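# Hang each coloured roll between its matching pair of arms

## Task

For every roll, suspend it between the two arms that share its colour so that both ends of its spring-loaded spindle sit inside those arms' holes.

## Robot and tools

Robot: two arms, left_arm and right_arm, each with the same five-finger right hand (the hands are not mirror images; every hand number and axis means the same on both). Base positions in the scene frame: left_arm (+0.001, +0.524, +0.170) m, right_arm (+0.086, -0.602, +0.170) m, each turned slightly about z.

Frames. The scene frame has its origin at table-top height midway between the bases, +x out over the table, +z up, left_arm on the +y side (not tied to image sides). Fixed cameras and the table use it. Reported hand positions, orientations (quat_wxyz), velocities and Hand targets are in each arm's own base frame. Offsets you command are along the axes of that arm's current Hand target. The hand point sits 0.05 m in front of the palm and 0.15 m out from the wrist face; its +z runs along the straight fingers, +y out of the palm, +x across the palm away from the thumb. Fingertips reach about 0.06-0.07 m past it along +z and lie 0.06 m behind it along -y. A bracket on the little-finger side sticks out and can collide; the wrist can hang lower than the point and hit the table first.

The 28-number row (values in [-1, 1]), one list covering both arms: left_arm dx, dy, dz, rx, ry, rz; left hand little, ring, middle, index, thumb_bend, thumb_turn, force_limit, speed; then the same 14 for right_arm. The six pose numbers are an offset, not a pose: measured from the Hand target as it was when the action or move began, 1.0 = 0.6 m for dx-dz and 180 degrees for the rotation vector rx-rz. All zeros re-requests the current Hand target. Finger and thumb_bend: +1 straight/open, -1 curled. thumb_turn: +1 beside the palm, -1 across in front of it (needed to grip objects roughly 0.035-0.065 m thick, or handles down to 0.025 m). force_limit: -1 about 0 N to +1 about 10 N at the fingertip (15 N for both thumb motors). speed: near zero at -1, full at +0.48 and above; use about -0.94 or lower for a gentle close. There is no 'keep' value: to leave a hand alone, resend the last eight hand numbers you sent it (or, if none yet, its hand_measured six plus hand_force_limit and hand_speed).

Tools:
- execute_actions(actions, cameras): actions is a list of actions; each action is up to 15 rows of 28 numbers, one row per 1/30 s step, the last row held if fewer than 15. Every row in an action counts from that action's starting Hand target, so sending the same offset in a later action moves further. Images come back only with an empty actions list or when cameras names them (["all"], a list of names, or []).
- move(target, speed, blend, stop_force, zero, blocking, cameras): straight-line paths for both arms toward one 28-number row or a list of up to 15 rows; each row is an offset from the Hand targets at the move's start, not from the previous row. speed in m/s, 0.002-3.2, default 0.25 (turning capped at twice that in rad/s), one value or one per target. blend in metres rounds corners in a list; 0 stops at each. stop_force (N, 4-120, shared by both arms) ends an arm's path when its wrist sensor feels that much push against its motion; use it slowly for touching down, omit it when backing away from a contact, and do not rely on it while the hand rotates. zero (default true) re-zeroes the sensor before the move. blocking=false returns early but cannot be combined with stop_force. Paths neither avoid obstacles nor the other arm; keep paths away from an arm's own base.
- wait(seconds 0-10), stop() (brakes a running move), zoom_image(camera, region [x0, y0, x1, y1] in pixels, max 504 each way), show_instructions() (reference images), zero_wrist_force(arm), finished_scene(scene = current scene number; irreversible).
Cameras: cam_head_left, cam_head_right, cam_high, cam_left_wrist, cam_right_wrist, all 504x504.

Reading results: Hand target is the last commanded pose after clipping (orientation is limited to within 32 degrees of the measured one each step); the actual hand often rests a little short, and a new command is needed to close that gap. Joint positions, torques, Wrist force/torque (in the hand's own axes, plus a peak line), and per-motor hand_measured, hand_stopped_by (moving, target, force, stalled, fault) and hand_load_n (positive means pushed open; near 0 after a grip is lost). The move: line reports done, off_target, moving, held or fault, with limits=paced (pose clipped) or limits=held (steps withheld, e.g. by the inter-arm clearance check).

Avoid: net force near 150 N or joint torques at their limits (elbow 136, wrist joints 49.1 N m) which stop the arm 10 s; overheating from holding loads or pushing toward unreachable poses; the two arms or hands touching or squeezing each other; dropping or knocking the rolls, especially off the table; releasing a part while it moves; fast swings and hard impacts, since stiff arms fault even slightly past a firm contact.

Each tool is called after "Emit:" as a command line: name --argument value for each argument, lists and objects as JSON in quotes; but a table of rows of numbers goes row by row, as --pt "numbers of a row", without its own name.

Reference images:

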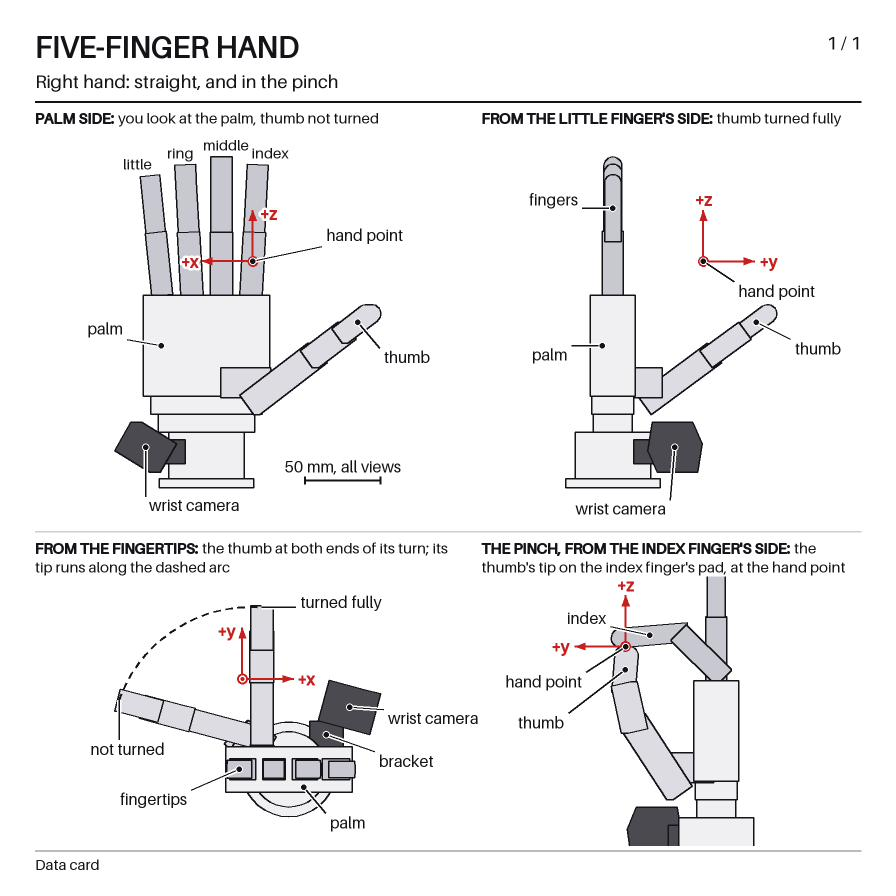

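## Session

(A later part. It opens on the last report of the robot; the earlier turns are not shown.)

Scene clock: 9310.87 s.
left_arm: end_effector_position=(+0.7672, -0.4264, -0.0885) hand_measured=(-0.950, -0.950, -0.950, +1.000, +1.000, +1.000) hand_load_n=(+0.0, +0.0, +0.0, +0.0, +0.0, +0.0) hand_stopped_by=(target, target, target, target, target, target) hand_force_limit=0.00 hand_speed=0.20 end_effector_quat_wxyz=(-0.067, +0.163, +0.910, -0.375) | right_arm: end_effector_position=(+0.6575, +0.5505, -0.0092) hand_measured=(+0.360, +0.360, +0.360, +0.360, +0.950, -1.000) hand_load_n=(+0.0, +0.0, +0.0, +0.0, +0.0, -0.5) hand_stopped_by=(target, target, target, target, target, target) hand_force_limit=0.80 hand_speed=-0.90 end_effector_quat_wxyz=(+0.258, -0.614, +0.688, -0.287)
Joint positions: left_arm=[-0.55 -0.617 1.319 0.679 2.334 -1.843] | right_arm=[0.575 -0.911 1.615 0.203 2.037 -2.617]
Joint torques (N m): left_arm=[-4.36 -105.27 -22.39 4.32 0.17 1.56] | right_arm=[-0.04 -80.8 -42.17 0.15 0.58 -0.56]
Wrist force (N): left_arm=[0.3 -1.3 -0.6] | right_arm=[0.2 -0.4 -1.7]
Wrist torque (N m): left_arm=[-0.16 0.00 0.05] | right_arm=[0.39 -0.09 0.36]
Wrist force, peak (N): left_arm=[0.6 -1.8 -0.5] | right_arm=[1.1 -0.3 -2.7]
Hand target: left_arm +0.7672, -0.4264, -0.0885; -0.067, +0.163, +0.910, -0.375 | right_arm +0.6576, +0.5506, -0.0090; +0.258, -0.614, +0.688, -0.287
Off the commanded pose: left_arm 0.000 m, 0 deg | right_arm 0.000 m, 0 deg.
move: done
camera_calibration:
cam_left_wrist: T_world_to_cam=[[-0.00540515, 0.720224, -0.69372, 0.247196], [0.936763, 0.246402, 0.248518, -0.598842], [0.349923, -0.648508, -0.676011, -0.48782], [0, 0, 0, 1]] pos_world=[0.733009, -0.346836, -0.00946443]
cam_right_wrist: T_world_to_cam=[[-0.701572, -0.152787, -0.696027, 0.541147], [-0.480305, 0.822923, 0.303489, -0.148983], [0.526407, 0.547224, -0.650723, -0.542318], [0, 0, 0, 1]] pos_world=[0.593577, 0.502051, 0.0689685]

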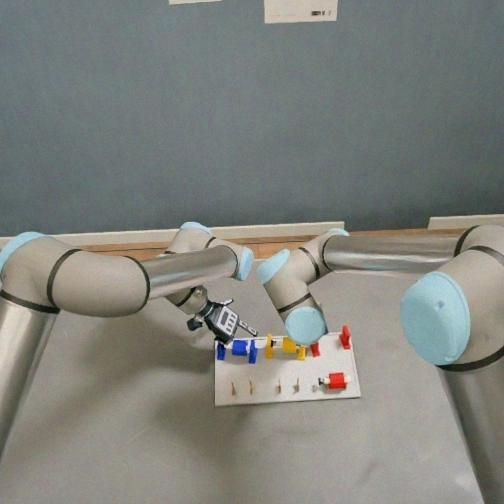

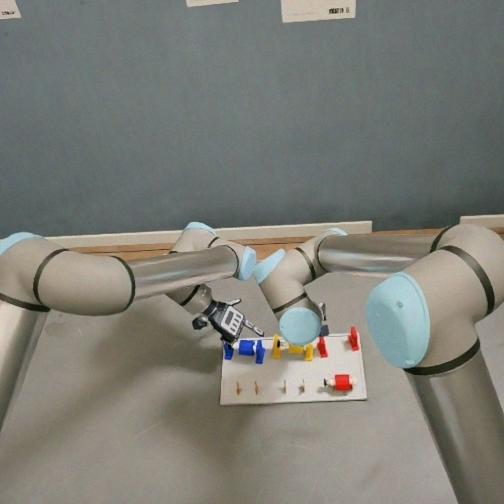

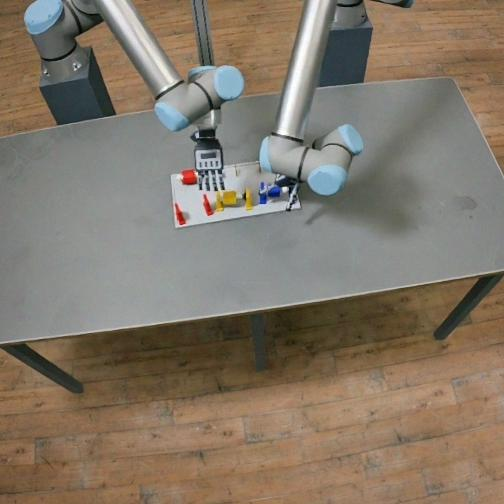

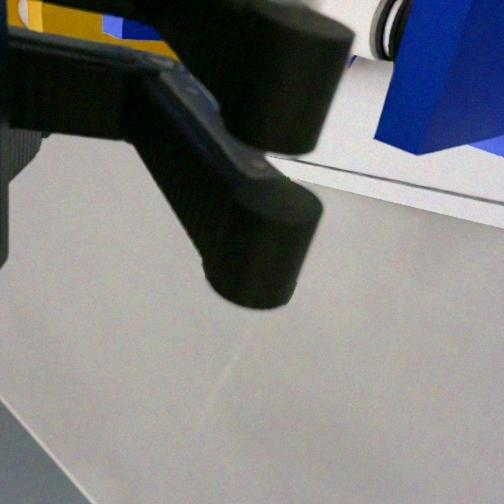

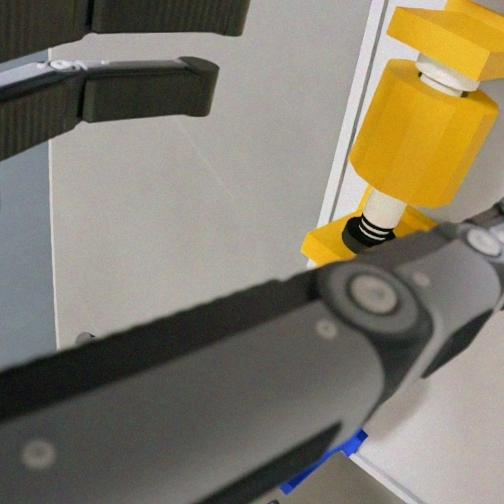

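Emit:
move --pt "0 0 0 0 0 0 -0.95 -0.95 -0.95 1 1 1 0 0.2 0.2105 0.0872 -0.0883 0 -0.0332 -0.0328 0.36 0.36 0.36 0.36 0.95 -1 0.8 -0.9" --pt "0 0 0 0 0 0 -0.95 -0.95 -0.95 1 1 1 0 0.2 0.2105 0.1355 -0.0407 0 -0.0332 -0.0328 0.36 0.36 0.36 0.36 0.95 -1 0.8 -0.9" --speed '[0.12,0.06]' --cameras '["all"]'

Emit:
zoom_image --camera "cam_high" --region '[165, 160, 245, 230]'

Emit:
zoom_image --camera "cam_head_left" --region '[210, 320, 370, 420]'

Scene clock: 9333.10 s.
left_arm: end_effector_position=(+0.7672, -0.4264, -0.0885) hand_measured=(-0.950, -0.950, -0.950, +1.000, +1.000, +1.000) hand_load_n=(+0.0, +0.0, +0.0, -0.5, +0.0, +0.0) hand_stopped_by=(target, target, target, target, target, target) hand_force_limit=0.00 hand_speed=0.20 end_effector_quat_wxyz=(-0.067, +0.163, +0.910, -0.375) | right_arm: end_effector_position=(+0.5693, +0.4335, -0.0502) hand_measured=(+0.360, +0.360, +0.360, +0.360, +0.950, -1.000) hand_load_n=(+0.0, +0.0, +0.0, +0.0, +0.0, +0.0) hand_stopped_by=(target, target, target, target, target, target) hand_force_limit=0.80 hand_speed=-0.90 end_effector_quat_wxyz=(-0.278, +0.663, -0.641, +0.267) end_effector_velocity=(-0.001, +0.000, +0.003) end_effector_angular_velocity=(+0.000, +0.001, +0.001)
Joint positions: left_arm=[-0.55 -0.617 1.319 0.679 2.334 -1.843] | right_arm=[0.449 -1.067 1.989 -0.1 1.86 -2.84]
Joint velocities: left_arm=[within noise] | right_arm=[0.001 -0.005 0 0.006 0 0]
Joint torques (N m): left_arm=[-6.15 -104.66 -22.17 4.58 0.18 1.53] | right_arm=[19.51 -81.41 -30.45 3.48 3.95 4.09]
Wrist force (N): left_arm=[0.5 -1.3 -0.5] | right_arm=[0.1 -0.3 -2.1]
Wrist torque (N m): left_arm=[-0.16 -0.03 0.05] | right_arm=[0.24 -0.06 0.02]
Wrist force, peak (N): left_arm=[0.3 -1.8 -0.3] | right_arm=[0.8 0.4 -2.7]
Hand target: left_arm +0.7672, -0.4264, -0.0885; -0.067, +0.163, +0.910, -0.375 | right_arm +0.5694, +0.4336, -0.0501; -0.278, +0.663, -0.641, +0.267
Off the commanded pose: left_arm 0.000 m, 0 deg | right_arm 0.000 m, 0 deg.
move: done
camera_calibration:
cam_left_wrist: T_world_to_cam=[[-0.00540515, 0.720224, -0.69372, 0.247196], [0.936763, 0.246402, 0.248518, -0.598842], [0.349923, -0.648508, -0.676011, -0.48782], [0, 0, 0, 1]] pos_world=[0.733009, -0.346836, -0.00946443]
cam_right_wrist: T_world_to_cam=[[-0.671376, -0.25346, -0.696429, 0.459212], [-0.595498, 0.743885, 0.303344, 0.0172075], [0.441177, 0.61838, -0.650361, -0.441015], [0, 0, 0, 1]] pos_world=[0.513116, 0.376306, 0.0277698]

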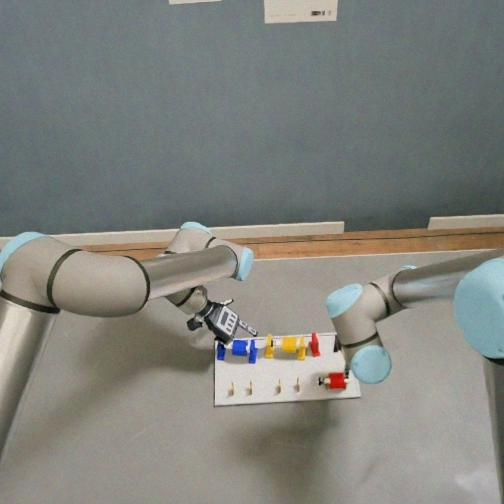

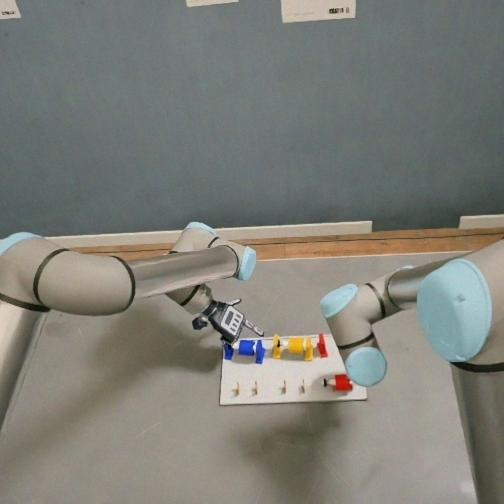

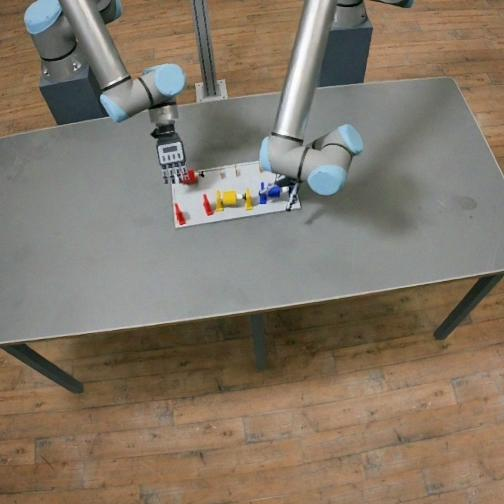

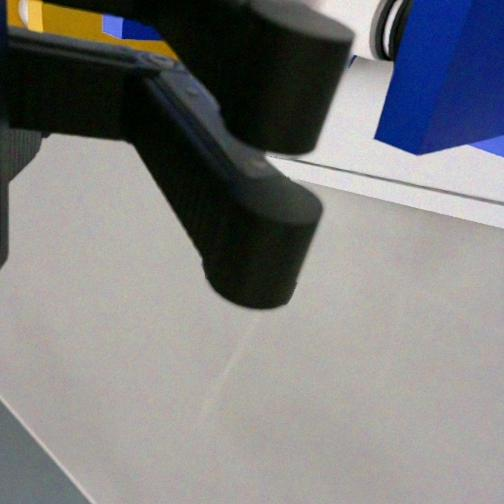

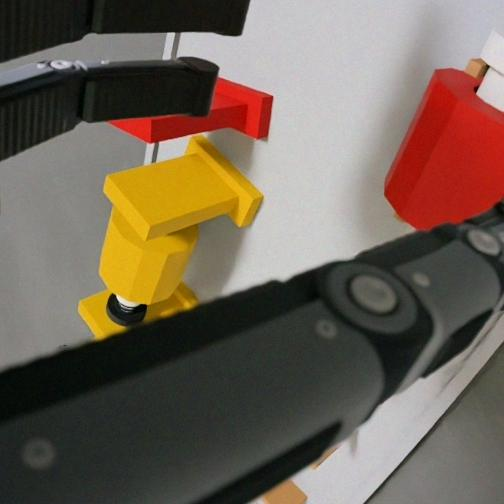

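Scaled by 6.300 from the camera's 504x504 image, which has a finer 720x720 frame.

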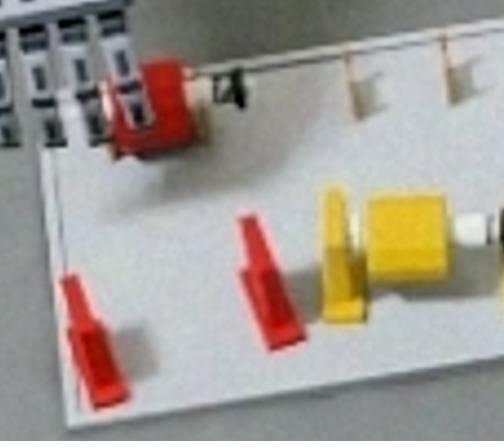

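Scaled by 3.150 from the camera's 504x504 image, which has a finer 720x720 frame.

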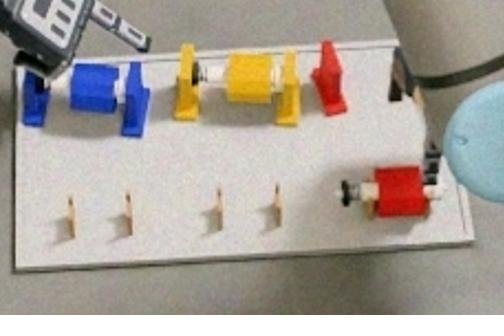

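Emit:
move --target '[0,0,0,0,0,0,-0.95,-0.95,-0.95,1,1,1,0,0.2,-0.0032,0.0644,-0.0653,0,0,0,0.36,0.36,0.36,0.36,0.95,-1,0.8,-0.9]' --speed 0.1 --cameras '["all"]'

Emit:
zoom_image --camera "cam_right_wrist" --region '[150, 0, 504, 354]'

Emit:
zoom_image --camera "cam_high" --region '[165, 160, 245, 230]'

Emit:
zoom_image --camera "cam_head_left" --region '[300, 320, 380, 400]'

Scene clock: 9353.83 s.
left_arm: end_effector_position=(+0.7672, -0.4264, -0.0885) hand_measured=(-0.950, -0.950, -0.950, +1.000, +1.000, +1.000) hand_load_n=(+0.0, +0.5, +0.0, +0.0, +0.0, -0.5) hand_stopped_by=(target, target, target, target, target, target) hand_force_limit=0.00 hand_speed=0.20 end_effector_quat_wxyz=(-0.067, +0.163, +0.910, -0.375) | right_arm: end_effector_position=(+0.5143, +0.4337, -0.0500) hand_measured=(+0.360, +0.360, +0.360, +0.360, +0.950, -1.000) hand_load_n=(+0.0, +0.0, +0.0, +0.0, +0.0, +0.0) hand_stopped_by=(target, target, target, target, target, target) hand_force_limit=0.80 hand_speed=-0.90 end_effector_quat_wxyz=(-0.278, +0.663, -0.641, +0.267)
Joint positions: left_arm=[-0.55 -0.617 1.319 0.679 2.334 -1.843] | right_arm=[0.497 -1.109 2.068 -0.126 1.892 -2.803]
Joint torques (N m): left_arm=[-4.34 -105.52 -22.47 4.47 0.37 1.77] | right_arm=[-21.31 -54.14 -33.71 4.11 -1.58 -3.78]
Wrist force (N): left_arm=[0.6 -1.3 -0.2] | right_arm=[0.0 -0.4 -1.6]
Wrist torque (N m): left_arm=[-0.18 -0.06 0.05] | right_arm=[0.24 -0.06 0.07]
Wrist force, peak (N): left_arm=[0.3 -1.9 -0.5] | right_arm=[-0.4 0.3 -3.1]
Hand target: left_arm +0.7672, -0.4264, -0.0885; -0.067, +0.163, +0.910, -0.375 | right_arm +0.5143, +0.4336, -0.0500; -0.278, +0.663, -0.641, +0.267
Off the commanded pose: left_arm 0.000 m, 0 deg | right_arm 0.000 m, 0 deg.
move: done
camera_calibration:
cam_left_wrist: T_world_to_cam=[[-0.00540515, 0.720224, -0.69372, 0.247196], [0.936763, 0.246402, 0.248518, -0.598842], [0.349923, -0.648508, -0.676011, -0.48782], [0, 0, 0, 1]] pos_world=[0.733009, -0.346836, -0.00946443]
cam_right_wrist: T_world_to_cam=[[-0.671184, -0.2533, -0.696671, 0.422313], [-0.595532, 0.743884, 0.303279, -0.0157524], [0.441422, 0.618446, -0.650131, -0.416716], [0, 0, 0, 1]] pos_world=[0.458017, 0.376407, 0.0280706]

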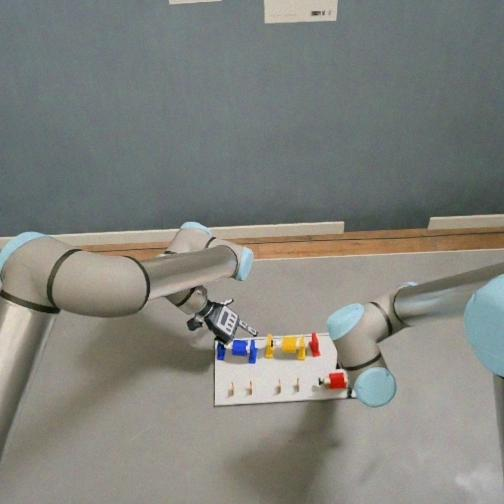

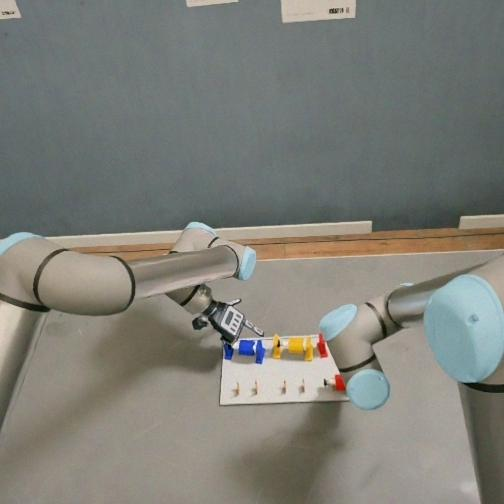

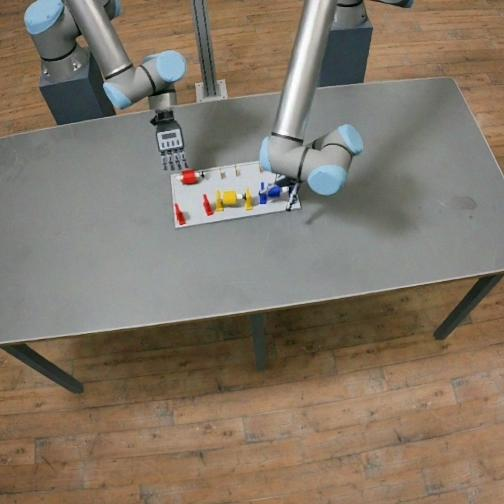

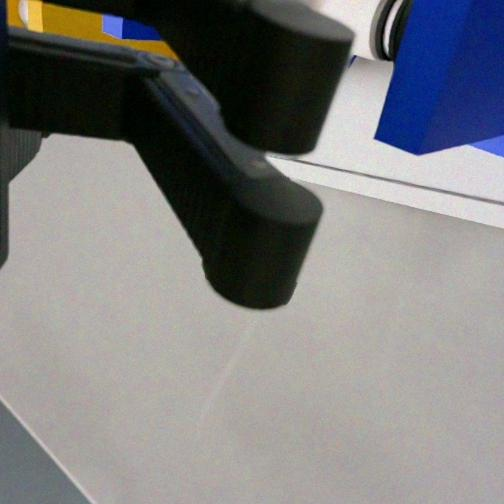

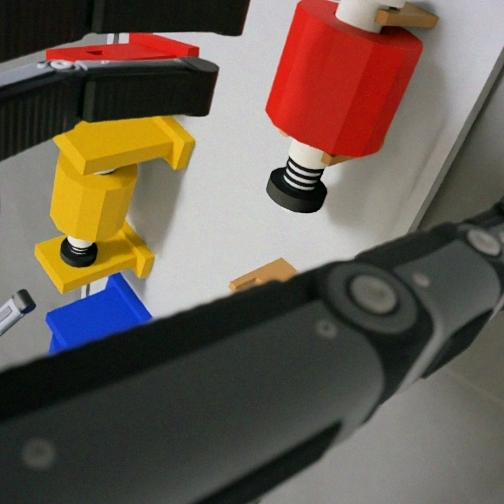

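Scaled by 1.424 from the camera's 504x504 image, which has a finer 720x720 frame.

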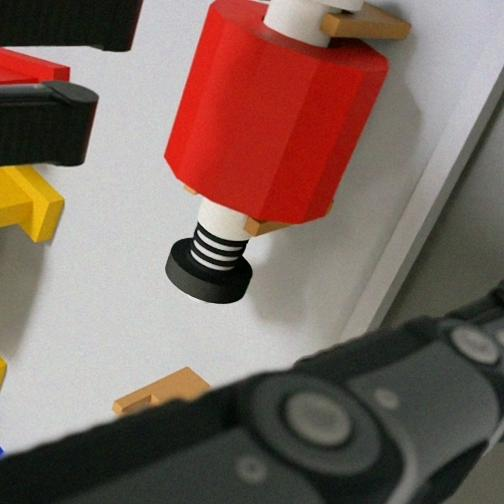

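Scaled by 6.300 from the camera's 504x504 image, which has a finer 720x720 frame.

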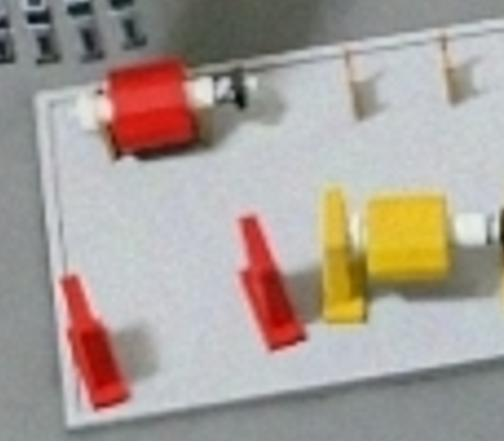

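Scaled by 6.300 from the camera's 504x504 image, which has a finer 720x720 frame.

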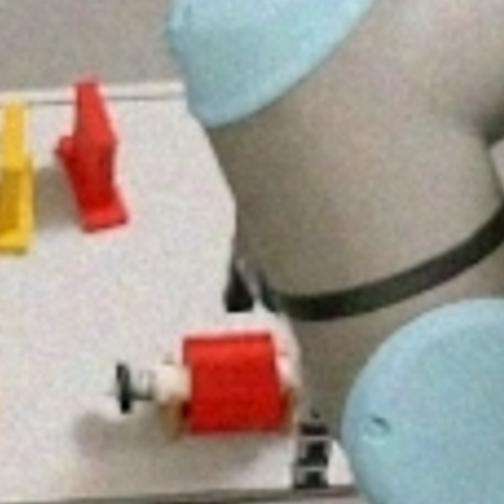

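Emit:
move --target '[0,0,0,0,0,0,-0.95,-0.95,-0.95,1,1,1,0,0.2,-0.0202,-0.0228,0.0883,0,0.00553,0.00546,0.36,0.36,0.35,0.35,0.95,-1,-0.6,0.0]' --speed 0.08 --cameras '["cam_right_wrist"]'

Scene clock: 9379.20 s.
left_arm: end_effector_position=(+0.7672, -0.4264, -0.0885) hand_measured=(-0.950, -0.950, -0.950, +1.000, +1.000, +1.000) hand_load_n=(+0.0, +0.0, +0.0, +0.0, +0.0, +0.0) hand_stopped_by=(target, target, target, target, target, target) hand_force_limit=0.00 hand_speed=0.20 end_effector_quat_wxyz=(-0.067, +0.163, +0.910, -0.375) | right_arm: end_effector_position=(+0.5614, +0.4473, -0.0774) hand_measured=(+0.360, +0.360, +0.350, +0.350, +0.950, -1.000) hand_load_n=(+0.0, +0.0, +0.0, +0.0, +0.0, +0.0) hand_stopped_by=(target, target, target, target, target, target) hand_force_limit=-0.60 hand_speed=0.00 end_effector_quat_wxyz=(-0.275, +0.655, -0.650, +0.271)
Joint positions: left_arm=[-0.55 -0.617 1.319 0.679 2.334 -1.843] | right_arm=[0.484 -1.018 1.981 -0.126 1.901 -2.793]
Joint torques (N m): left_arm=[-7.17 -103.54 -22.56 4.2 0.53 1.67] | right_arm=[7.5 -82.52 -14.81 3.04 1.22 0.56]
Wrist force (N): left_arm=[0.5 -1.5 0.0] | right_arm=[0.4 0.0 -1.9]
Wrist torque (N m): left_arm=[-0.22 -0.06 0.04] | right_arm=[0.33 -0.07 0.00]
Wrist force, peak (N): left_arm=[0.9 -1.7 -0.2] | right_arm=[-0.1 -0.2 -2.7]
Hand target: left_arm +0.7672, -0.4264, -0.0885; -0.067, +0.163, +0.910, -0.375 | right_arm +0.5612, +0.4474, -0.0775; -0.275, +0.655, -0.650, +0.271
Off the commanded pose: left_arm 0.000 m, 0 deg | right_arm 0.000 m, 0 deg.
move: done
camera_calibration:
cam_right_wrist: T_world_to_cam=[[-0.677329, -0.236714, -0.696557, 0.434235], [-0.576985, 0.758332, 0.30335, -0.00646467], [0.456414, 0.60737, -0.650221, -0.467319], [0, 0, 0, 1]] pos_world=[0.503681, 0.391528, 0.000570102]
Images, in order (width x height): cam_right_wrist 504x504.

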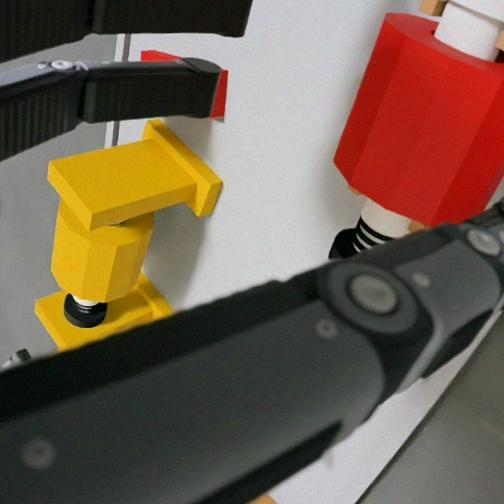

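Emit:
move --target '[0,0,0,0,0,0,-0.95,-0.95,-0.95,1,1,1,0,0.2,0,0.0474,0.0468,0,0,0,0.36,0.36,0.35,0.35,0.95,-1,-0.6,0.0]' --speed 0.03 --stop_force 6 --cameras '["cam_right_wrist","cam_high"]'

Emit:
zoom_image --camera "cam_high" --region '[165, 160, 245, 230]'

Scene clock: 9389.13 s.
left_arm: end_effector_position=(+0.7672, -0.4264, -0.0885) hand_measured=(-0.950, -0.950, -0.950, +1.000, +1.000, +1.000) hand_load_n=(+0.0, +0.0, +0.5, +0.0, +0.0, +0.0) hand_stopped_by=(target, target, target, target, target, target) hand_force_limit=0.00 hand_speed=0.20 end_effector_quat_wxyz=(-0.067, +0.163, +0.910, -0.375) | right_arm: end_effector_position=(+0.5612, +0.4475, -0.1174) hand_measured=(+0.360, +0.360, +0.350, +0.350, +0.950, -1.000) hand_load_n=(+0.0, +0.0, +0.0, +0.0, +0.0, +0.0) hand_stopped_by=(target, target, target, target, target, target) hand_force_limit=-0.60 hand_speed=0.00 end_effector_quat_wxyz=(-0.275, +0.655, -0.650, +0.271)
Joint positions: left_arm=[-0.55 -0.617 1.319 0.679 2.334 -1.843] | right_arm=[0.485 -0.959 1.985 -0.189 1.901 -2.793]
Joint torques (N m): left_arm=[-7.34 -105.51 -22.02 4.6 0.52 1.64] | right_arm=[18.6 -85.08 -19.5 4.07 3.94 3.96]
Wrist force (N): left_arm=[0.5 -1.7 0.0] | right_arm=[0.0 0.0 -1.7]
Wrist torque (N m): left_arm=[-0.25 -0.05 0.03] | right_arm=[0.28 -0.04 -0.02]
Wrist force, peak (N): left_arm=[0.2 -1.9 -0.2] | right_arm=[0.1 -0.7 -2.4]
Hand target: left_arm +0.7672, -0.4264, -0.0885; -0.067, +0.163, +0.910, -0.375 | right_arm +0.5612, +0.4475, -0.1174; -0.275, +0.655, -0.650, +0.271
Off the commanded pose: left_arm 0.000 m, 0 deg | right_arm 0.000 m, 0 deg.
move: done
camera_calibration:
cam_right_wrist: T_world_to_cam=[[-0.677345, -0.236912, -0.696474, 0.406418], [-0.577137, 0.758206, 0.303375, 0.00566245], [0.456198, 0.607451, -0.650298, -0.493269], [0, 0, 0, 1]] pos_world=[0.503581, 0.391628, -0.0394302]
Images, in order (width x height): cam_high 504x504, cam_right_wrist 504x504.

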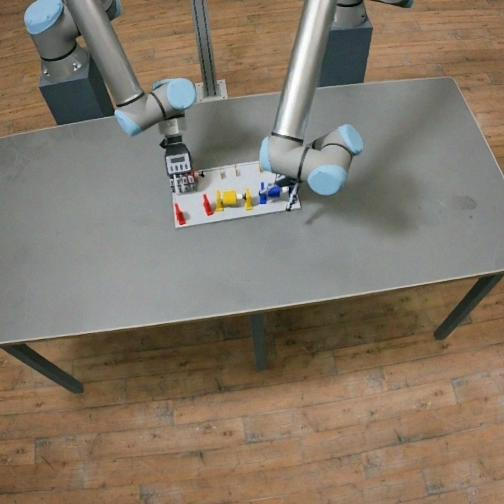

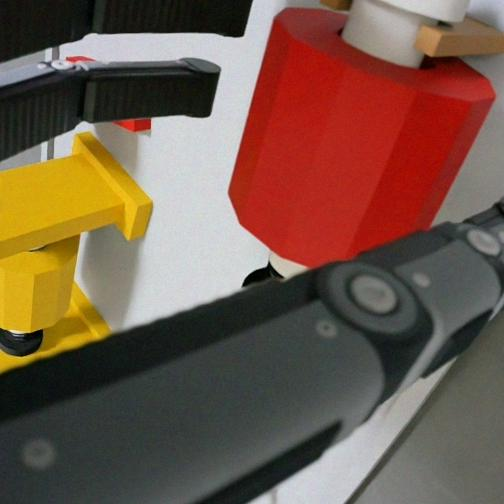

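Scaled by 6.300 from the camera's 504x504 image, which has a finer 720x720 frame.

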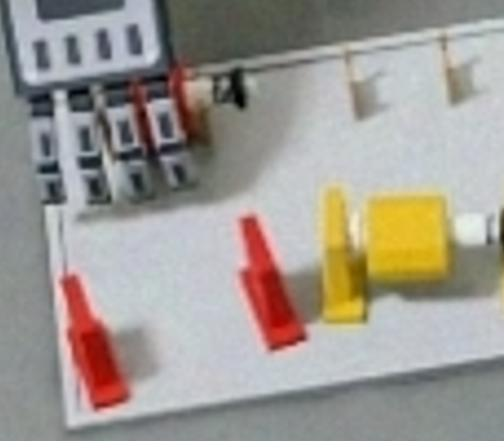

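Emit:
move --target '[0,0,0,0,0,0,-0.95,-0.95,-0.95,1,1,1,0,0.2,0,0,0,0,0,0,0.36,0.36,0,0,0.5,-1,-0.6,-0.9]'

Emit:
move --target '[0,0,0,0,0,0,-0.95,-0.95,-0.95,1,1,1,0,0.2,0,0,0,0,0,0,0.36,0.36,-0.15,-0.15,0.3,-1,0.2,-0.9]' --cameras '["cam_high","cam_right_wrist"]'

Emit:
zoom_image --camera "cam_high" --region '[165, 160, 245, 230]'

Scene clock: 9396.00 s.
left_arm: end_effector_position=(+0.7672, -0.4264, -0.0885) hand_measured=(-0.950, -0.950, -0.950, +1.000, +1.000, +1.000) hand_load_n=(+0.0, +0.0, +0.0, +0.0, +0.0, +0.0) hand_stopped_by=(target, target, target, target, target, target) hand_force_limit=0.00 hand_speed=0.20 end_effector_quat_wxyz=(-0.067, +0.163, +0.910, -0.375) | right_arm: end_effector_position=(+0.5612, +0.4475, -0.1174) hand_measured=(+0.360, +0.360, +0.016, +0.000, +0.756, -1.000) hand_load_n=(+0.0, +0.0, +4.5, +0.0, +4.0, +1.0) hand_stopped_by=(target, target, force, target, force, target) hand_force_limit=-0.60 hand_speed=-0.90 end_effector_quat_wxyz=(-0.275, +0.655, -0.650, +0.271)
Joint positions: left_arm=[-0.55 -0.617 1.319 0.679 2.334 -1.843] | right_arm=[0.485 -0.959 1.985 -0.189 1.901 -2.793]
Joint torques (N m): left_arm=[-5.02 -108.04 -22.49 4.3 0.46 1.7] | right_arm=[18.34 -84.65 -30.05 3.72 3.93 4.14]
Wrist force (N): left_arm=[0.3 -1.5 -0.2] | right_arm=[-0.2 0.9 -1.9]
Wrist torque (N m): left_arm=[-0.21 -0.02 0.03] | right_arm=[0.41 0.00 -0.01]
Wrist force, peak (N): left_arm=[0.9 -1.7 -0.4] | right_arm=[0.2 -0.2 -2.5]
Hand target: left_arm +0.7672, -0.4264, -0.0885; -0.067, +0.163, +0.910, -0.375 | right_arm +0.5612, +0.4475, -0.1174; -0.275, +0.655, -0.650, +0.271
Off the commanded pose: left_arm 0.000 m, 0 deg | right_arm 0.000 m, 0 deg.
move: done

Scene clock: 9396.50 s.
left_arm: end_effector_position=(+0.7672, -0.4264, -0.0885) hand_measured=(-0.950, -0.950, -0.950, +1.000, +1.000, +1.000) hand_load_n=(+0.0, +0.0, +0.0, +0.0, +0.0, +0.0) hand_stopped_by=(target, target, target, target, target, target) hand_force_limit=0.00 hand_speed=0.20 end_effector_quat_wxyz=(-0.067, +0.163, +0.910, -0.375) | right_arm: end_effector_position=(+0.5612, +0.4475, -0.1174) hand_measured=(+0.360, +0.360, +0.010, -0.034, +0.752, -1.000) hand_load_n=(+0.0, +0.0, +6.5, +9.5, +10.5, -1.5) hand_stopped_by=(target, target, force, force, force, target) hand_force_limit=0.20 hand_speed=-0.90 end_effector_quat_wxyz=(-0.275, +0.655, -0.650, +0.271)
Joint positions: left_arm=[-0.55 -0.617 1.319 0.679 2.334 -1.843] | right_arm=[0.485 -0.959 1.985 -0.189 1.901 -2.793]
Joint torques (N m): left_arm=[-3.86 -108.75 -22.45 4.6 0.48 1.93] | right_arm=[16.18 -81.69 -23.07 3.41 3.45 3.75]
Wrist force (N): left_arm=[0.5 -1.4 -0.1] | right_arm=[-0.7 -3.9 1.3]
Wrist torque (N m): left_arm=[-0.21 -0.05 0.05] | right_arm=[0.35 -0.04 -0.05]
Wrist force, peak (N): left_arm=[-0.1 -1.7 0.1] | right_arm=[-0.8 -4.2 1.7]
Hand target: left_arm +0.7672, -0.4264, -0.0885; -0.067, +0.163, +0.910, -0.375 | right_arm +0.5612, +0.4475, -0.1174; -0.275, +0.655, -0.650, +0.271
Off the commanded pose: left_arm 0.000 m, 0 deg | right_arm 0.000 m, 0 deg.
move: done
camera_calibration:
cam_right_wrist: T_world_to_cam=[[-0.677235, -0.236973, -0.69656, 0.406475], [-0.577244, 0.758154, 0.303301, 0.00571576], [0.456226, 0.607492, -0.65024, -0.493403], [0, 0, 0, 1]] pos_world=[0.503682, 0.391729, -0.0394298]
Images, in order (width x height): cam_high 504x504, cam_right_wrist 504x504.

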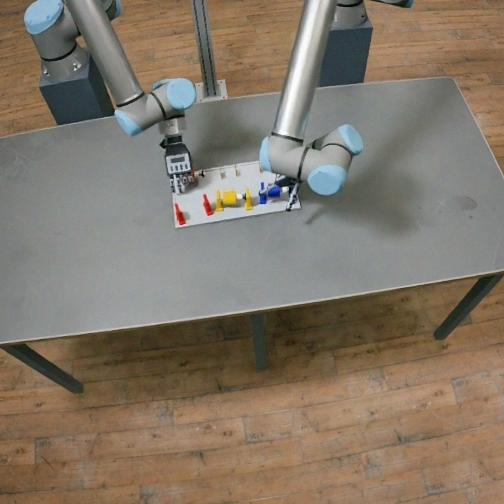

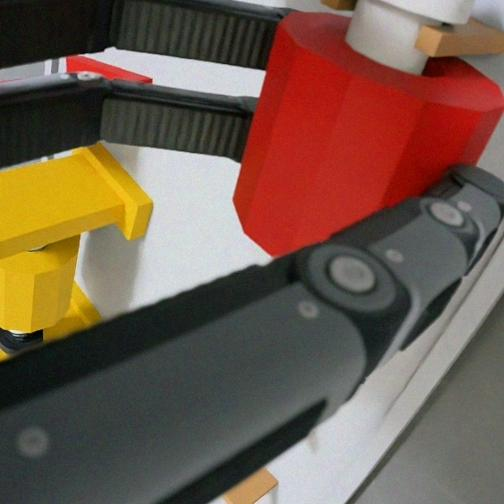

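Scaled by 6.300 from the camera's 504x504 image, which has a finer 720x720 frame.

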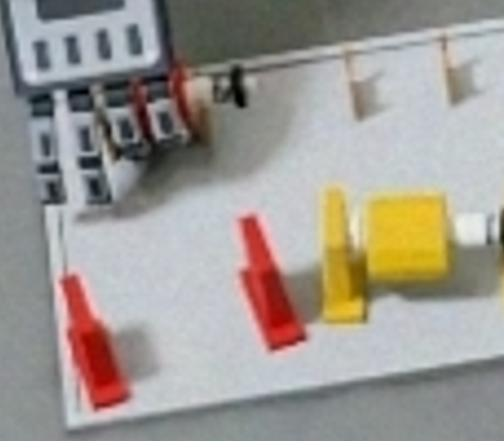

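Tighten and lift.

Emit:
move --target '[0,0,0,0,0,0,-0.95,-0.95,-0.95,1,1,1,0,0.2,0,0,0,0,0,0,0.36,0.36,-0.3,-0.3,0,-1,0.8,-0.9]'

Emit:
move --target '[0,0,0,0,0,0,-0.95,-0.95,-0.95,1,1,1,0,0.2,0,-0.0237,-0.0234,0,0,0,0.36,0.36,-0.3,-0.3,0,-1,0.8,-0.9]' --speed 0.02 --cameras '["cam_high","cam_right_wrist"]'

Emit:
zoom_image --camera "cam_high" --region '[165, 160, 245, 230]'

Scene clock: 9402.33 s.
left_arm: end_effector_position=(+0.7672, -0.4264, -0.0885) hand_measured=(-0.950, -0.950, -0.950, +1.000, +1.000, +1.000) hand_load_n=(+0.0, +0.0, +0.0, +0.0, +0.0, -0.5) hand_stopped_by=(target, target, target, target, target, target) hand_force_limit=0.00 hand_speed=0.20 end_effector_quat_wxyz=(-0.067, +0.163, +0.910, -0.375) | right_arm: end_effector_position=(+0.5612, +0.4475, -0.1174) hand_measured=(+0.360, +0.360, +0.004, -0.034, +0.744, -1.000) hand_load_n=(+0.0, +0.0, +12.5, +9.5, +14.0, -1.5) hand_stopped_by=(target, target, force, force, force, target) hand_force_limit=0.80 hand_speed=-0.90 end_effector_quat_wxyz=(-0.275, +0.655, -0.650, +0.271)
Joint positions: left_arm=[-0.55 -0.617 1.319 0.679 2.334 -1.843] | right_arm=[0.485 -0.959 1.985 -0.189 1.901 -2.793]
Joint torques (N m): left_arm=[-5.11 -105.61 -22.18 4.34 0.69 1.25] | right_arm=[13.77 -71.43 -9.01 2.91 0.4 2.06]
Wrist force (N): left_arm=[0.3 -1.2 -0.1] | right_arm=[-0.6 -4.2 2.1]
Wrist torque (N m): left_arm=[-0.17 -0.01 0.04] | right_arm=[0.39 -0.10 -0.06]
Wrist force, peak (N): left_arm=[0.4 -1.8 -0.5] | right_arm=[-0.4 -5.2 3.0]
Hand target: left_arm +0.7672, -0.4264, -0.0885; -0.067, +0.163, +0.910, -0.375 | right_arm +0.5612, +0.4475, -0.1174; -0.275, +0.655, -0.650, +0.271
Off the commanded pose: left_arm 0.000 m, 0 deg | right_arm 0.000 m, 0 deg.
move: done

Scene clock: 9403.60 s.
left_arm: end_effector_position=(+0.7672, -0.4264, -0.0885) hand_measured=(-0.950, -0.950, -0.950, +1.000, +1.000, +1.000) hand_load_n=(+0.0, +0.0, +0.0, +0.0, +0.0, -0.5) hand_stopped_by=(target, target, target, target, target, target) hand_force_limit=0.00 hand_speed=0.20 end_effector_quat_wxyz=(-0.067, +0.163, +0.910, -0.375) | right_arm: end_effector_position=(+0.5611, +0.4475, -0.0974) hand_measured=(+0.360, +0.360, +0.002, -0.034, +0.742, -1.000) hand_load_n=(+0.0, +0.0, +0.0, +0.0, +0.0, +0.0) hand_stopped_by=(target, target, force, force, force, target) hand_force_limit=0.80 hand_speed=-0.90 end_effector_quat_wxyz=(-0.275, +0.655, -0.650, +0.271)
Joint positions: left_arm=[-0.55 -0.617 1.319 0.679 2.334 -1.843] | right_arm=[0.485 -0.989 1.983 -0.158 1.9 -2.793]
Joint torques (N m): left_arm=[-3.99 -105.72 -22.74 4.5 0.48 1.68] | right_arm=[-16.23 -66.21 -32.95 0.05 -0.93 -3.1]
Wrist force (N): left_arm=[0.1 -1.6 0.1] | right_arm=[-0.1 -0.6 -2.2]
Wrist torque (N m): left_arm=[-0.24 0.01 0.02] | right_arm=[0.25 -0.05 -0.05]
Wrist force, peak (N): left_arm=[0.3 -2.0 -0.5] | right_arm=[-0.4 -9.2 8.2]
Hand target: left_arm +0.7672, -0.4264, -0.0885; -0.067, +0.163, +0.910, -0.375 | right_arm +0.5612, +0.4475, -0.0975; -0.275, +0.655, -0.650, +0.271
Off the commanded pose: left_arm 0.000 m, 0 deg | right_arm 0.000 m, 0 deg.
move: done
camera_calibration:
cam_right_wrist: T_world_to_cam=[[-0.6774, -0.237087, -0.696361, 0.420447], [-0.577221, 0.758138, 0.303385, -0.00042385], [0.456009, 0.607467, -0.650415, -0.480066], [0, 0, 0, 1]] pos_world=[0.503481, 0.391629, -0.0193305]
Images, in order (width x height): cam_high 504x504, cam_right_wrist 504x504.

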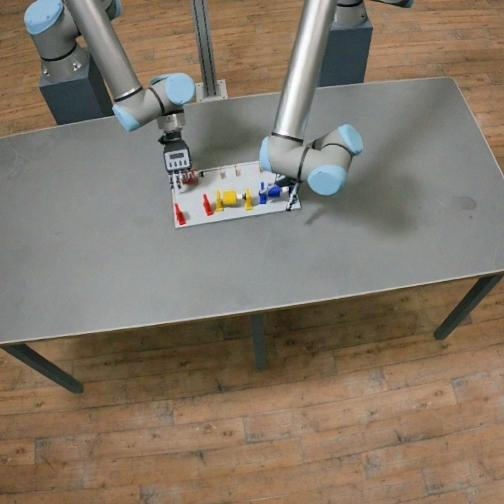

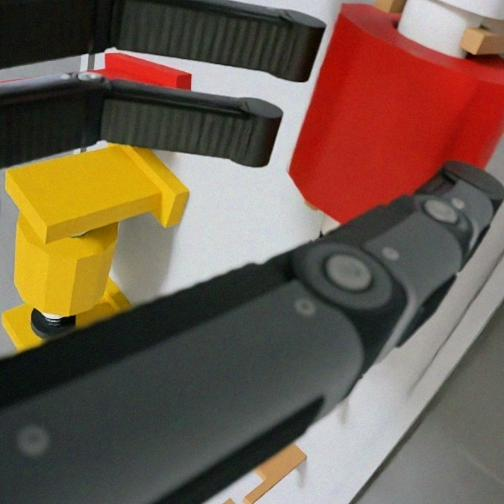

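Scaled by 6.300 from the camera's 504x504 image, which has a finer 720x720 frame.

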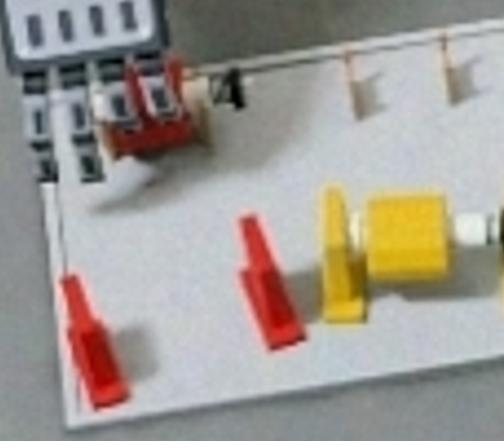

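Emit:
move --target '[0,0,0,0,0,0,-0.95,-0.95,-0.95,1,1,1,0,0.2,0,0,0,0,0,0,0.36,0.36,0.35,0.35,0.95,-1,-0.6,-0.5]'

Emit:
move --target '[0,0,0,0,0,0,-0.95,-0.95,-0.95,1,1,1,0,0.2,0,0.02563,0.03117,0,0,0,0.36,0.36,0.35,0.35,0.95,-1,-0.6,-0.5]' --speed 0.03 --stop_force 6 --cameras '["cam_high","cam_right_wrist"]'

Emit:
zoom_image --camera "cam_high" --region '[165, 160, 245, 230]'

Scene clock: 9428.20 s.
left_arm: end_effector_position=(+0.7672, -0.4264, -0.0885) hand_measured=(-0.950, -0.950, -0.950, +1.000, +1.000, +1.000) hand_load_n=(+0.0, +0.0, +0.0, +0.0, -0.5, +0.0) hand_stopped_by=(target, target, target, target, target, target) hand_force_limit=0.00 hand_speed=0.20 end_effector_quat_wxyz=(-0.067, +0.163, +0.910, -0.375) | right_arm: end_effector_position=(+0.5612, +0.4475, -0.0975) hand_measured=(+0.360, +0.360, +0.350, +0.350, +0.950, -1.000) hand_load_n=(+0.0, +0.0, +0.0, +0.0, +0.0, +0.0) hand_stopped_by=(target, target, target, target, target, target) hand_force_limit=-0.60 hand_speed=-0.50 end_effector_quat_wxyz=(-0.275, +0.655, -0.650, +0.271)
Joint positions: left_arm=[-0.55 -0.617 1.319 0.679 2.334 -1.843] | right_arm=[0.485 -0.989 1.983 -0.158 1.9 -2.794]
Joint torques (N m): left_arm=[-4.41 -105.25 -22.27 4.58 0.49 1.55] | right_arm=[-19.73 -62.09 -31.84 0.71 -0.82 -3.15]
Wrist force (N): left_arm=[0.7 -1.3 -0.1] | right_arm=[-0.1 -0.4 -1.8]
Wrist torque (N m): left_arm=[-0.18 -0.07 0.06] | right_arm=[0.24 -0.05 -0.05]
Wrist force, peak (N): left_arm=[0.4 -1.9 -0.6] | right_arm=[-0.2 -0.6 -2.3]
Hand target: left_arm +0.7672, -0.4264, -0.0885; -0.067, +0.163, +0.910, -0.375 | right_arm +0.5612, +0.4475, -0.0975; -0.275, +0.655, -0.650, +0.271
Off the commanded pose: left_arm 0.000 m, 0 deg | right_arm 0.000 m, 0 deg.
move: done

Scene clock: 9430.00 s.
left_arm: end_effector_position=(+0.7672, -0.4264, -0.0885) hand_measured=(-0.950, -0.950, -0.950, +1.000, +1.000, +1.000) hand_load_n=(+0.0, +0.0, +0.0, +0.0, +0.0, +0.0) hand_stopped_by=(target, target, target, target, target, target) hand_force_limit=0.00 hand_speed=0.20 end_effector_quat_wxyz=(-0.067, +0.163, +0.910, -0.375) | right_arm: end_effector_position=(+0.5637, +0.4476, -0.1215) hand_measured=(+0.360, +0.360, +0.350, +0.350, +0.950, -1.000) hand_load_n=(+0.0, +0.0, -0.5, +0.0, +0.0, +0.0) hand_stopped_by=(target, target, target, target, target, target) hand_force_limit=-0.60 hand_speed=-0.50 end_effector_quat_wxyz=(-0.275, +0.655, -0.650, +0.271)
Joint positions: left_arm=[-0.55 -0.617 1.319 0.679 2.334 -1.843] | right_arm=[0.483 -0.951 1.981 -0.194 1.899 -2.795]
Joint torques (N m): left_arm=[-4.79 -103.88 -22.61 4.41 0.55 1.54] | right_arm=[-9.08 -85.86 -21.88 4.24 -0.26 -1.54]
Wrist force (N): left_arm=[0.2 -1.5 0.3] | right_arm=[-0.3 -0.2 -2.5]
Wrist torque (N m): left_arm=[-0.23 -0.02 0.03] | right_arm=[0.31 0.04 0.28]
Wrist force, peak (N): left_arm=[0.5 -1.6 -0.5] | right_arm=[0.2 -0.1 -2.5]
Hand target: left_arm +0.7672, -0.4264, -0.0885; -0.067, +0.163, +0.910, -0.375 | right_arm +0.5637, +0.4476, -0.1215; -0.275, +0.655, -0.650, +0.271
Off the commanded pose: left_arm 0.000 m, 0 deg | right_arm 0.000 m, 0 deg.
move: done
camera_calibration:
cam_right_wrist: T_world_to_cam=[[-0.677306, -0.236964, -0.696495, 0.405347], [-0.577184, 0.758189, 0.303328, 0.00835943], [0.456197, 0.607452, -0.650297, -0.497182], [0, 0, 0, 1]] pos_world=[0.506182, 0.391728, -0.04353]
Images, in order (width x height): cam_high 504x504, cam_right_wrist 504x504.

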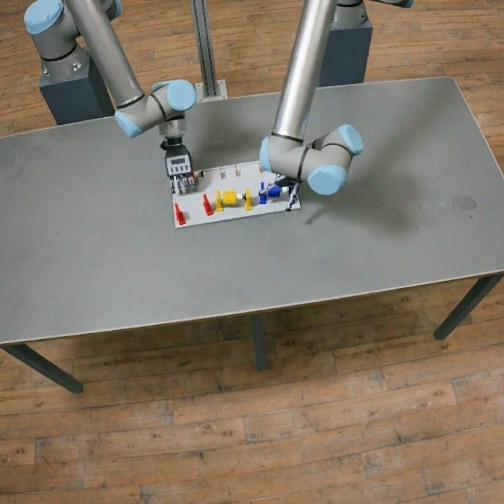

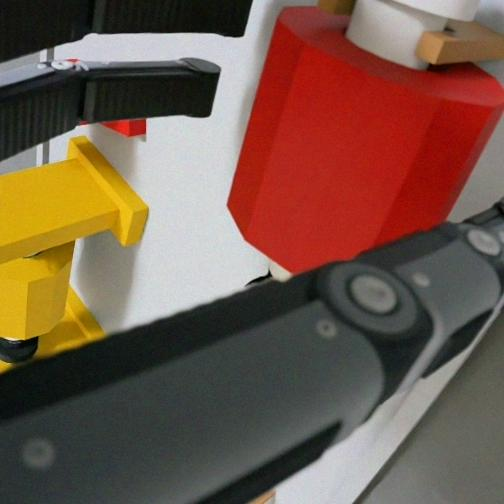

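Scaled by 6.300 from the camera's 504x504 image, which has a finer 720x720 frame.

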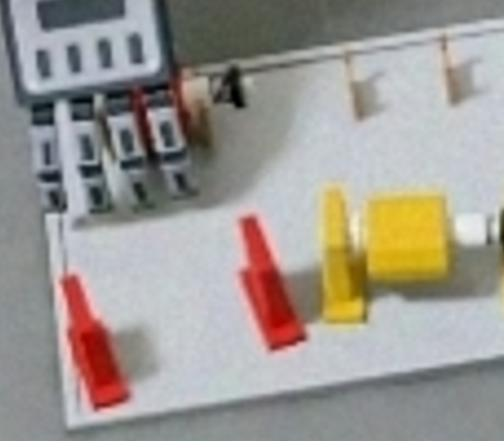

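Emit:
move --target '[0,0,0,0,0,0,-0.95,-0.95,-0.95,1,1,1,0,0.2,0,0,0,0,0,0,0.36,0.36,0,0,0.5,-1,-0.6,-0.9]'

Emit:
move --target '[0,0,0,0,0,0,-0.95,-0.95,-0.95,1,1,1,0,0.2,0,0,0,0,0,0,0.36,0.36,-0.15,-0.15,0.3,-1,0.2,-0.9]'

Emit:
move --target '[0,0,0,0,0,0,-0.95,-0.95,-0.95,1,1,1,0,0.2,0,0,0,0,0,0,0.36,0.36,-0.3,-0.3,0,-1,0.8,-0.9]' --cameras '["cam_high","cam_right_wrist"]'

Emit:
zoom_image --camera "cam_right_wrist" --region '[150, 0, 504, 354]'

Scene clock: 9437.03 s.
left_arm: end_effector_position=(+0.7672, -0.4264, -0.0885) hand_measured=(-0.950, -0.950, -0.950, +1.000, +1.000, +1.000) hand_load_n=(+0.0, +0.0, +0.0, +0.0, +0.0, +0.0) hand_stopped_by=(target, target, target, target, target, target) hand_force_limit=0.00 hand_speed=0.20 end_effector_quat_wxyz=(-0.067, +0.163, +0.910, -0.375) | right_arm: end_effector_position=(+0.5637, +0.4476, -0.1215) hand_measured=(+0.360, +0.360, +0.006, +0.000, +0.774, -1.000) hand_load_n=(+0.0, +0.0, +3.5, +0.0, +3.5, +0.5) hand_stopped_by=(target, target, force, target, force, target) hand_force_limit=-0.60 hand_speed=-0.90 end_effector_quat_wxyz=(-0.275, +0.655, -0.650, +0.271)
Joint positions: left_arm=[-0.55 -0.617 1.319 0.679 2.334 -1.843] | right_arm=[0.483 -0.951 1.981 -0.194 1.899 -2.795]
Joint torques (N m): left_arm=[-3.13 -105.97 -22.84 4.73 0.47 1.65] | right_arm=[19.29 -86.66 -12.29 3.79 1.71 3.35]
Wrist force (N): left_arm=[0.0 -1.1 -0.1] | right_arm=[-0.1 0.3 -1.8]
Wrist torque (N m): left_arm=[-0.16 0.04 0.03] | right_arm=[0.34 -0.01 0.30]
Wrist force, peak (N): left_arm=[0.4 -1.8 0.1] | right_arm=[-0.1 0.1 -2.6]
Hand target: left_arm +0.7672, -0.4264, -0.0885; -0.067, +0.163, +0.910, -0.375 | right_arm +0.5637, +0.4476, -0.1215; -0.275, +0.655, -0.650, +0.271
Off the commanded pose: left_arm 0.000 m, 0 deg | right_arm 0.000 m, 0 deg.
move: done

Scene clock: 9437.53 s.
left_arm: end_effector_position=(+0.7672, -0.4264, -0.0885) hand_measured=(-0.950, -0.950, -0.950, +1.000, +1.000, +1.000) hand_load_n=(+0.0, +0.0, +0.0, -0.5, +0.0, +0.0) hand_stopped_by=(target, target, target, target, target, target) hand_force_limit=0.00 hand_speed=0.20 end_effector_quat_wxyz=(-0.067, +0.163, +0.910, -0.375) | right_arm: end_effector_position=(+0.5637, +0.4476, -0.1215) hand_measured=(+0.360, +0.360, +0.000, -0.034, +0.766, -1.000) hand_load_n=(+0.0, +0.0, +4.0, +8.0, +12.5, -2.0) hand_stopped_by=(target, target, force, force, force, target) hand_force_limit=0.20 hand_speed=-0.90 end_effector_quat_wxyz=(-0.275, +0.655, -0.650, +0.271)
Joint positions: left_arm=[-0.55 -0.617 1.319 0.679 2.334 -1.843] | right_arm=[0.483 -0.951 1.981 -0.194 1.899 -2.795]
Joint torques (N m): left_arm=[-4.32 -104.83 -22.79 4.64 0.94 1.74] | right_arm=[19.87 -86.35 -12.18 3.66 1.69 3.31]
Wrist force (N): left_arm=[0.1 -1.3 -0.1] | right_arm=[-0.2 0.5 -1.7]
Wrist torque (N m): left_arm=[-0.19 0.00 0.04] | right_arm=[0.36 0.01 0.29]
Wrist force, peak (N): left_arm=[0.3 -1.5 -0.4] | right_arm=[-0.1 0.2 -2.0]
Hand target: left_arm +0.7672, -0.4264, -0.0885; -0.067, +0.163, +0.910, -0.375 | right_arm +0.5637, +0.4476, -0.1215; -0.275, +0.655, -0.650, +0.271
Off the commanded pose: left_arm 0.000 m, 0 deg | right_arm 0.000 m, 0 deg.
move: done

Scene clock: 9438.03 s.
left_arm: end_effector_position=(+0.7672, -0.4264, -0.0885) hand_measured=(-0.950, -0.950, -0.950, +1.000, +1.000, +1.000) hand_load_n=(+0.0, +0.0, +0.0, +0.0, +0.0, +0.0) hand_stopped_by=(target, target, target, target, target, target) hand_force_limit=0.00 hand_speed=0.20 end_effector_quat_wxyz=(-0.067, +0.163, +0.910, -0.375) | right_arm: end_effector_position=(+0.5637, +0.4476, -0.1215) hand_measured=(+0.360, +0.360, -0.016, -0.042, +0.770, -1.000) hand_load_n=(+0.0, +0.0, +10.0, +6.5, +18.0, +0.0) hand_stopped_by=(target, target, force, force, force, target) hand_force_limit=0.80 hand_speed=-0.90 end_effector_quat_wxyz=(-0.275, +0.655, -0.650, +0.271)
Joint positions: left_arm=[-0.55 -0.617 1.319 0.679 2.334 -1.843] | right_arm=[0.483 -0.951 1.981 -0.194 1.899 -2.795]
Joint torques (N m): left_arm=[-2.47 -105.55 -22.43 4.31 0.4 1.79] | right_arm=[17.85 -86.07 -12.14 3.46 1.6 3.27]
Wrist force (N): left_arm=[0.6 -1.1 -0.3] | right_arm=[-0.3 0.6 -1.5]
Wrist torque (N m): left_arm=[-0.15 -0.07 0.07] | right_arm=[0.36 0.02 0.30]
Wrist force, peak (N): left_arm=[0.4 -1.7 -0.2] | right_arm=[0.2 1.1 -1.7]
Hand target: left_arm +0.7672, -0.4264, -0.0885; -0.067, +0.163, +0.910, -0.375 | right_arm +0.5637, +0.4476, -0.1215; -0.275, +0.655, -0.650, +0.271
Off the commanded pose: left_arm 0.000 m, 0 deg | right_arm 0.000 m, 0 deg.
move: done
camera_calibration:
cam_right_wrist: T_world_to_cam=[[-0.677306, -0.236964, -0.696495, 0.405279], [-0.577184, 0.758189, 0.303328, 0.00830171], [0.456197, 0.607452, -0.650297, -0.497136], [0, 0, 0, 1]] pos_world=[0.506082, 0.391728, -0.04353]
Images, in order (width x height): cam_high 504x504, cam_right_wrist 504x504.

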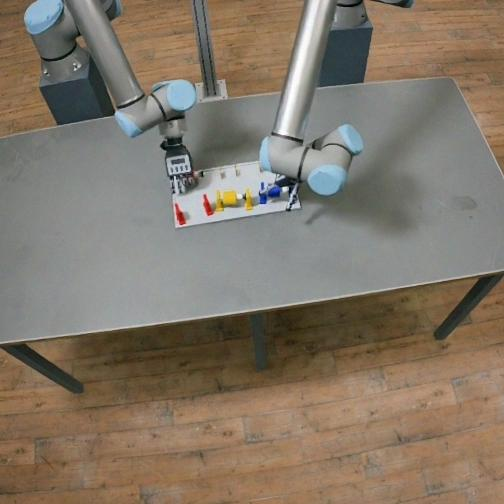

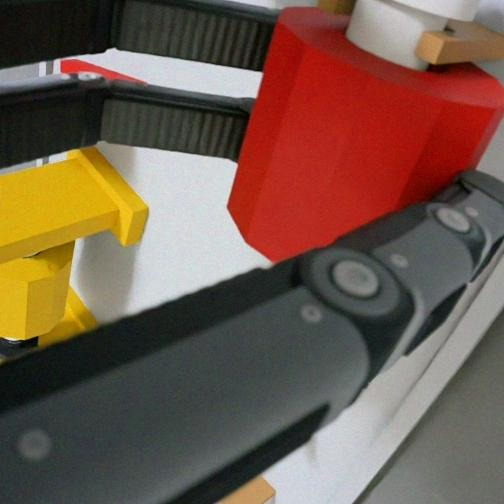

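Scaled by 1.424 from the camera's 504x504 image, which has a finer 720x720 frame.

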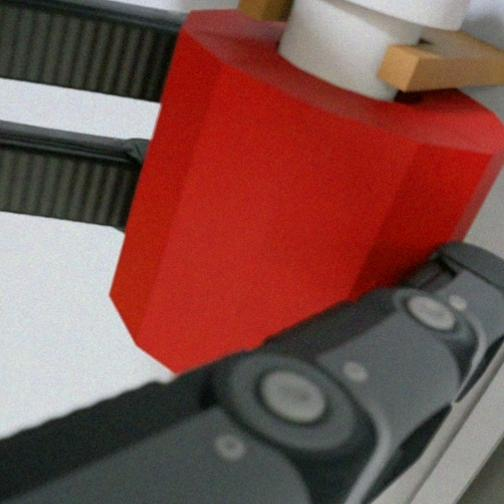

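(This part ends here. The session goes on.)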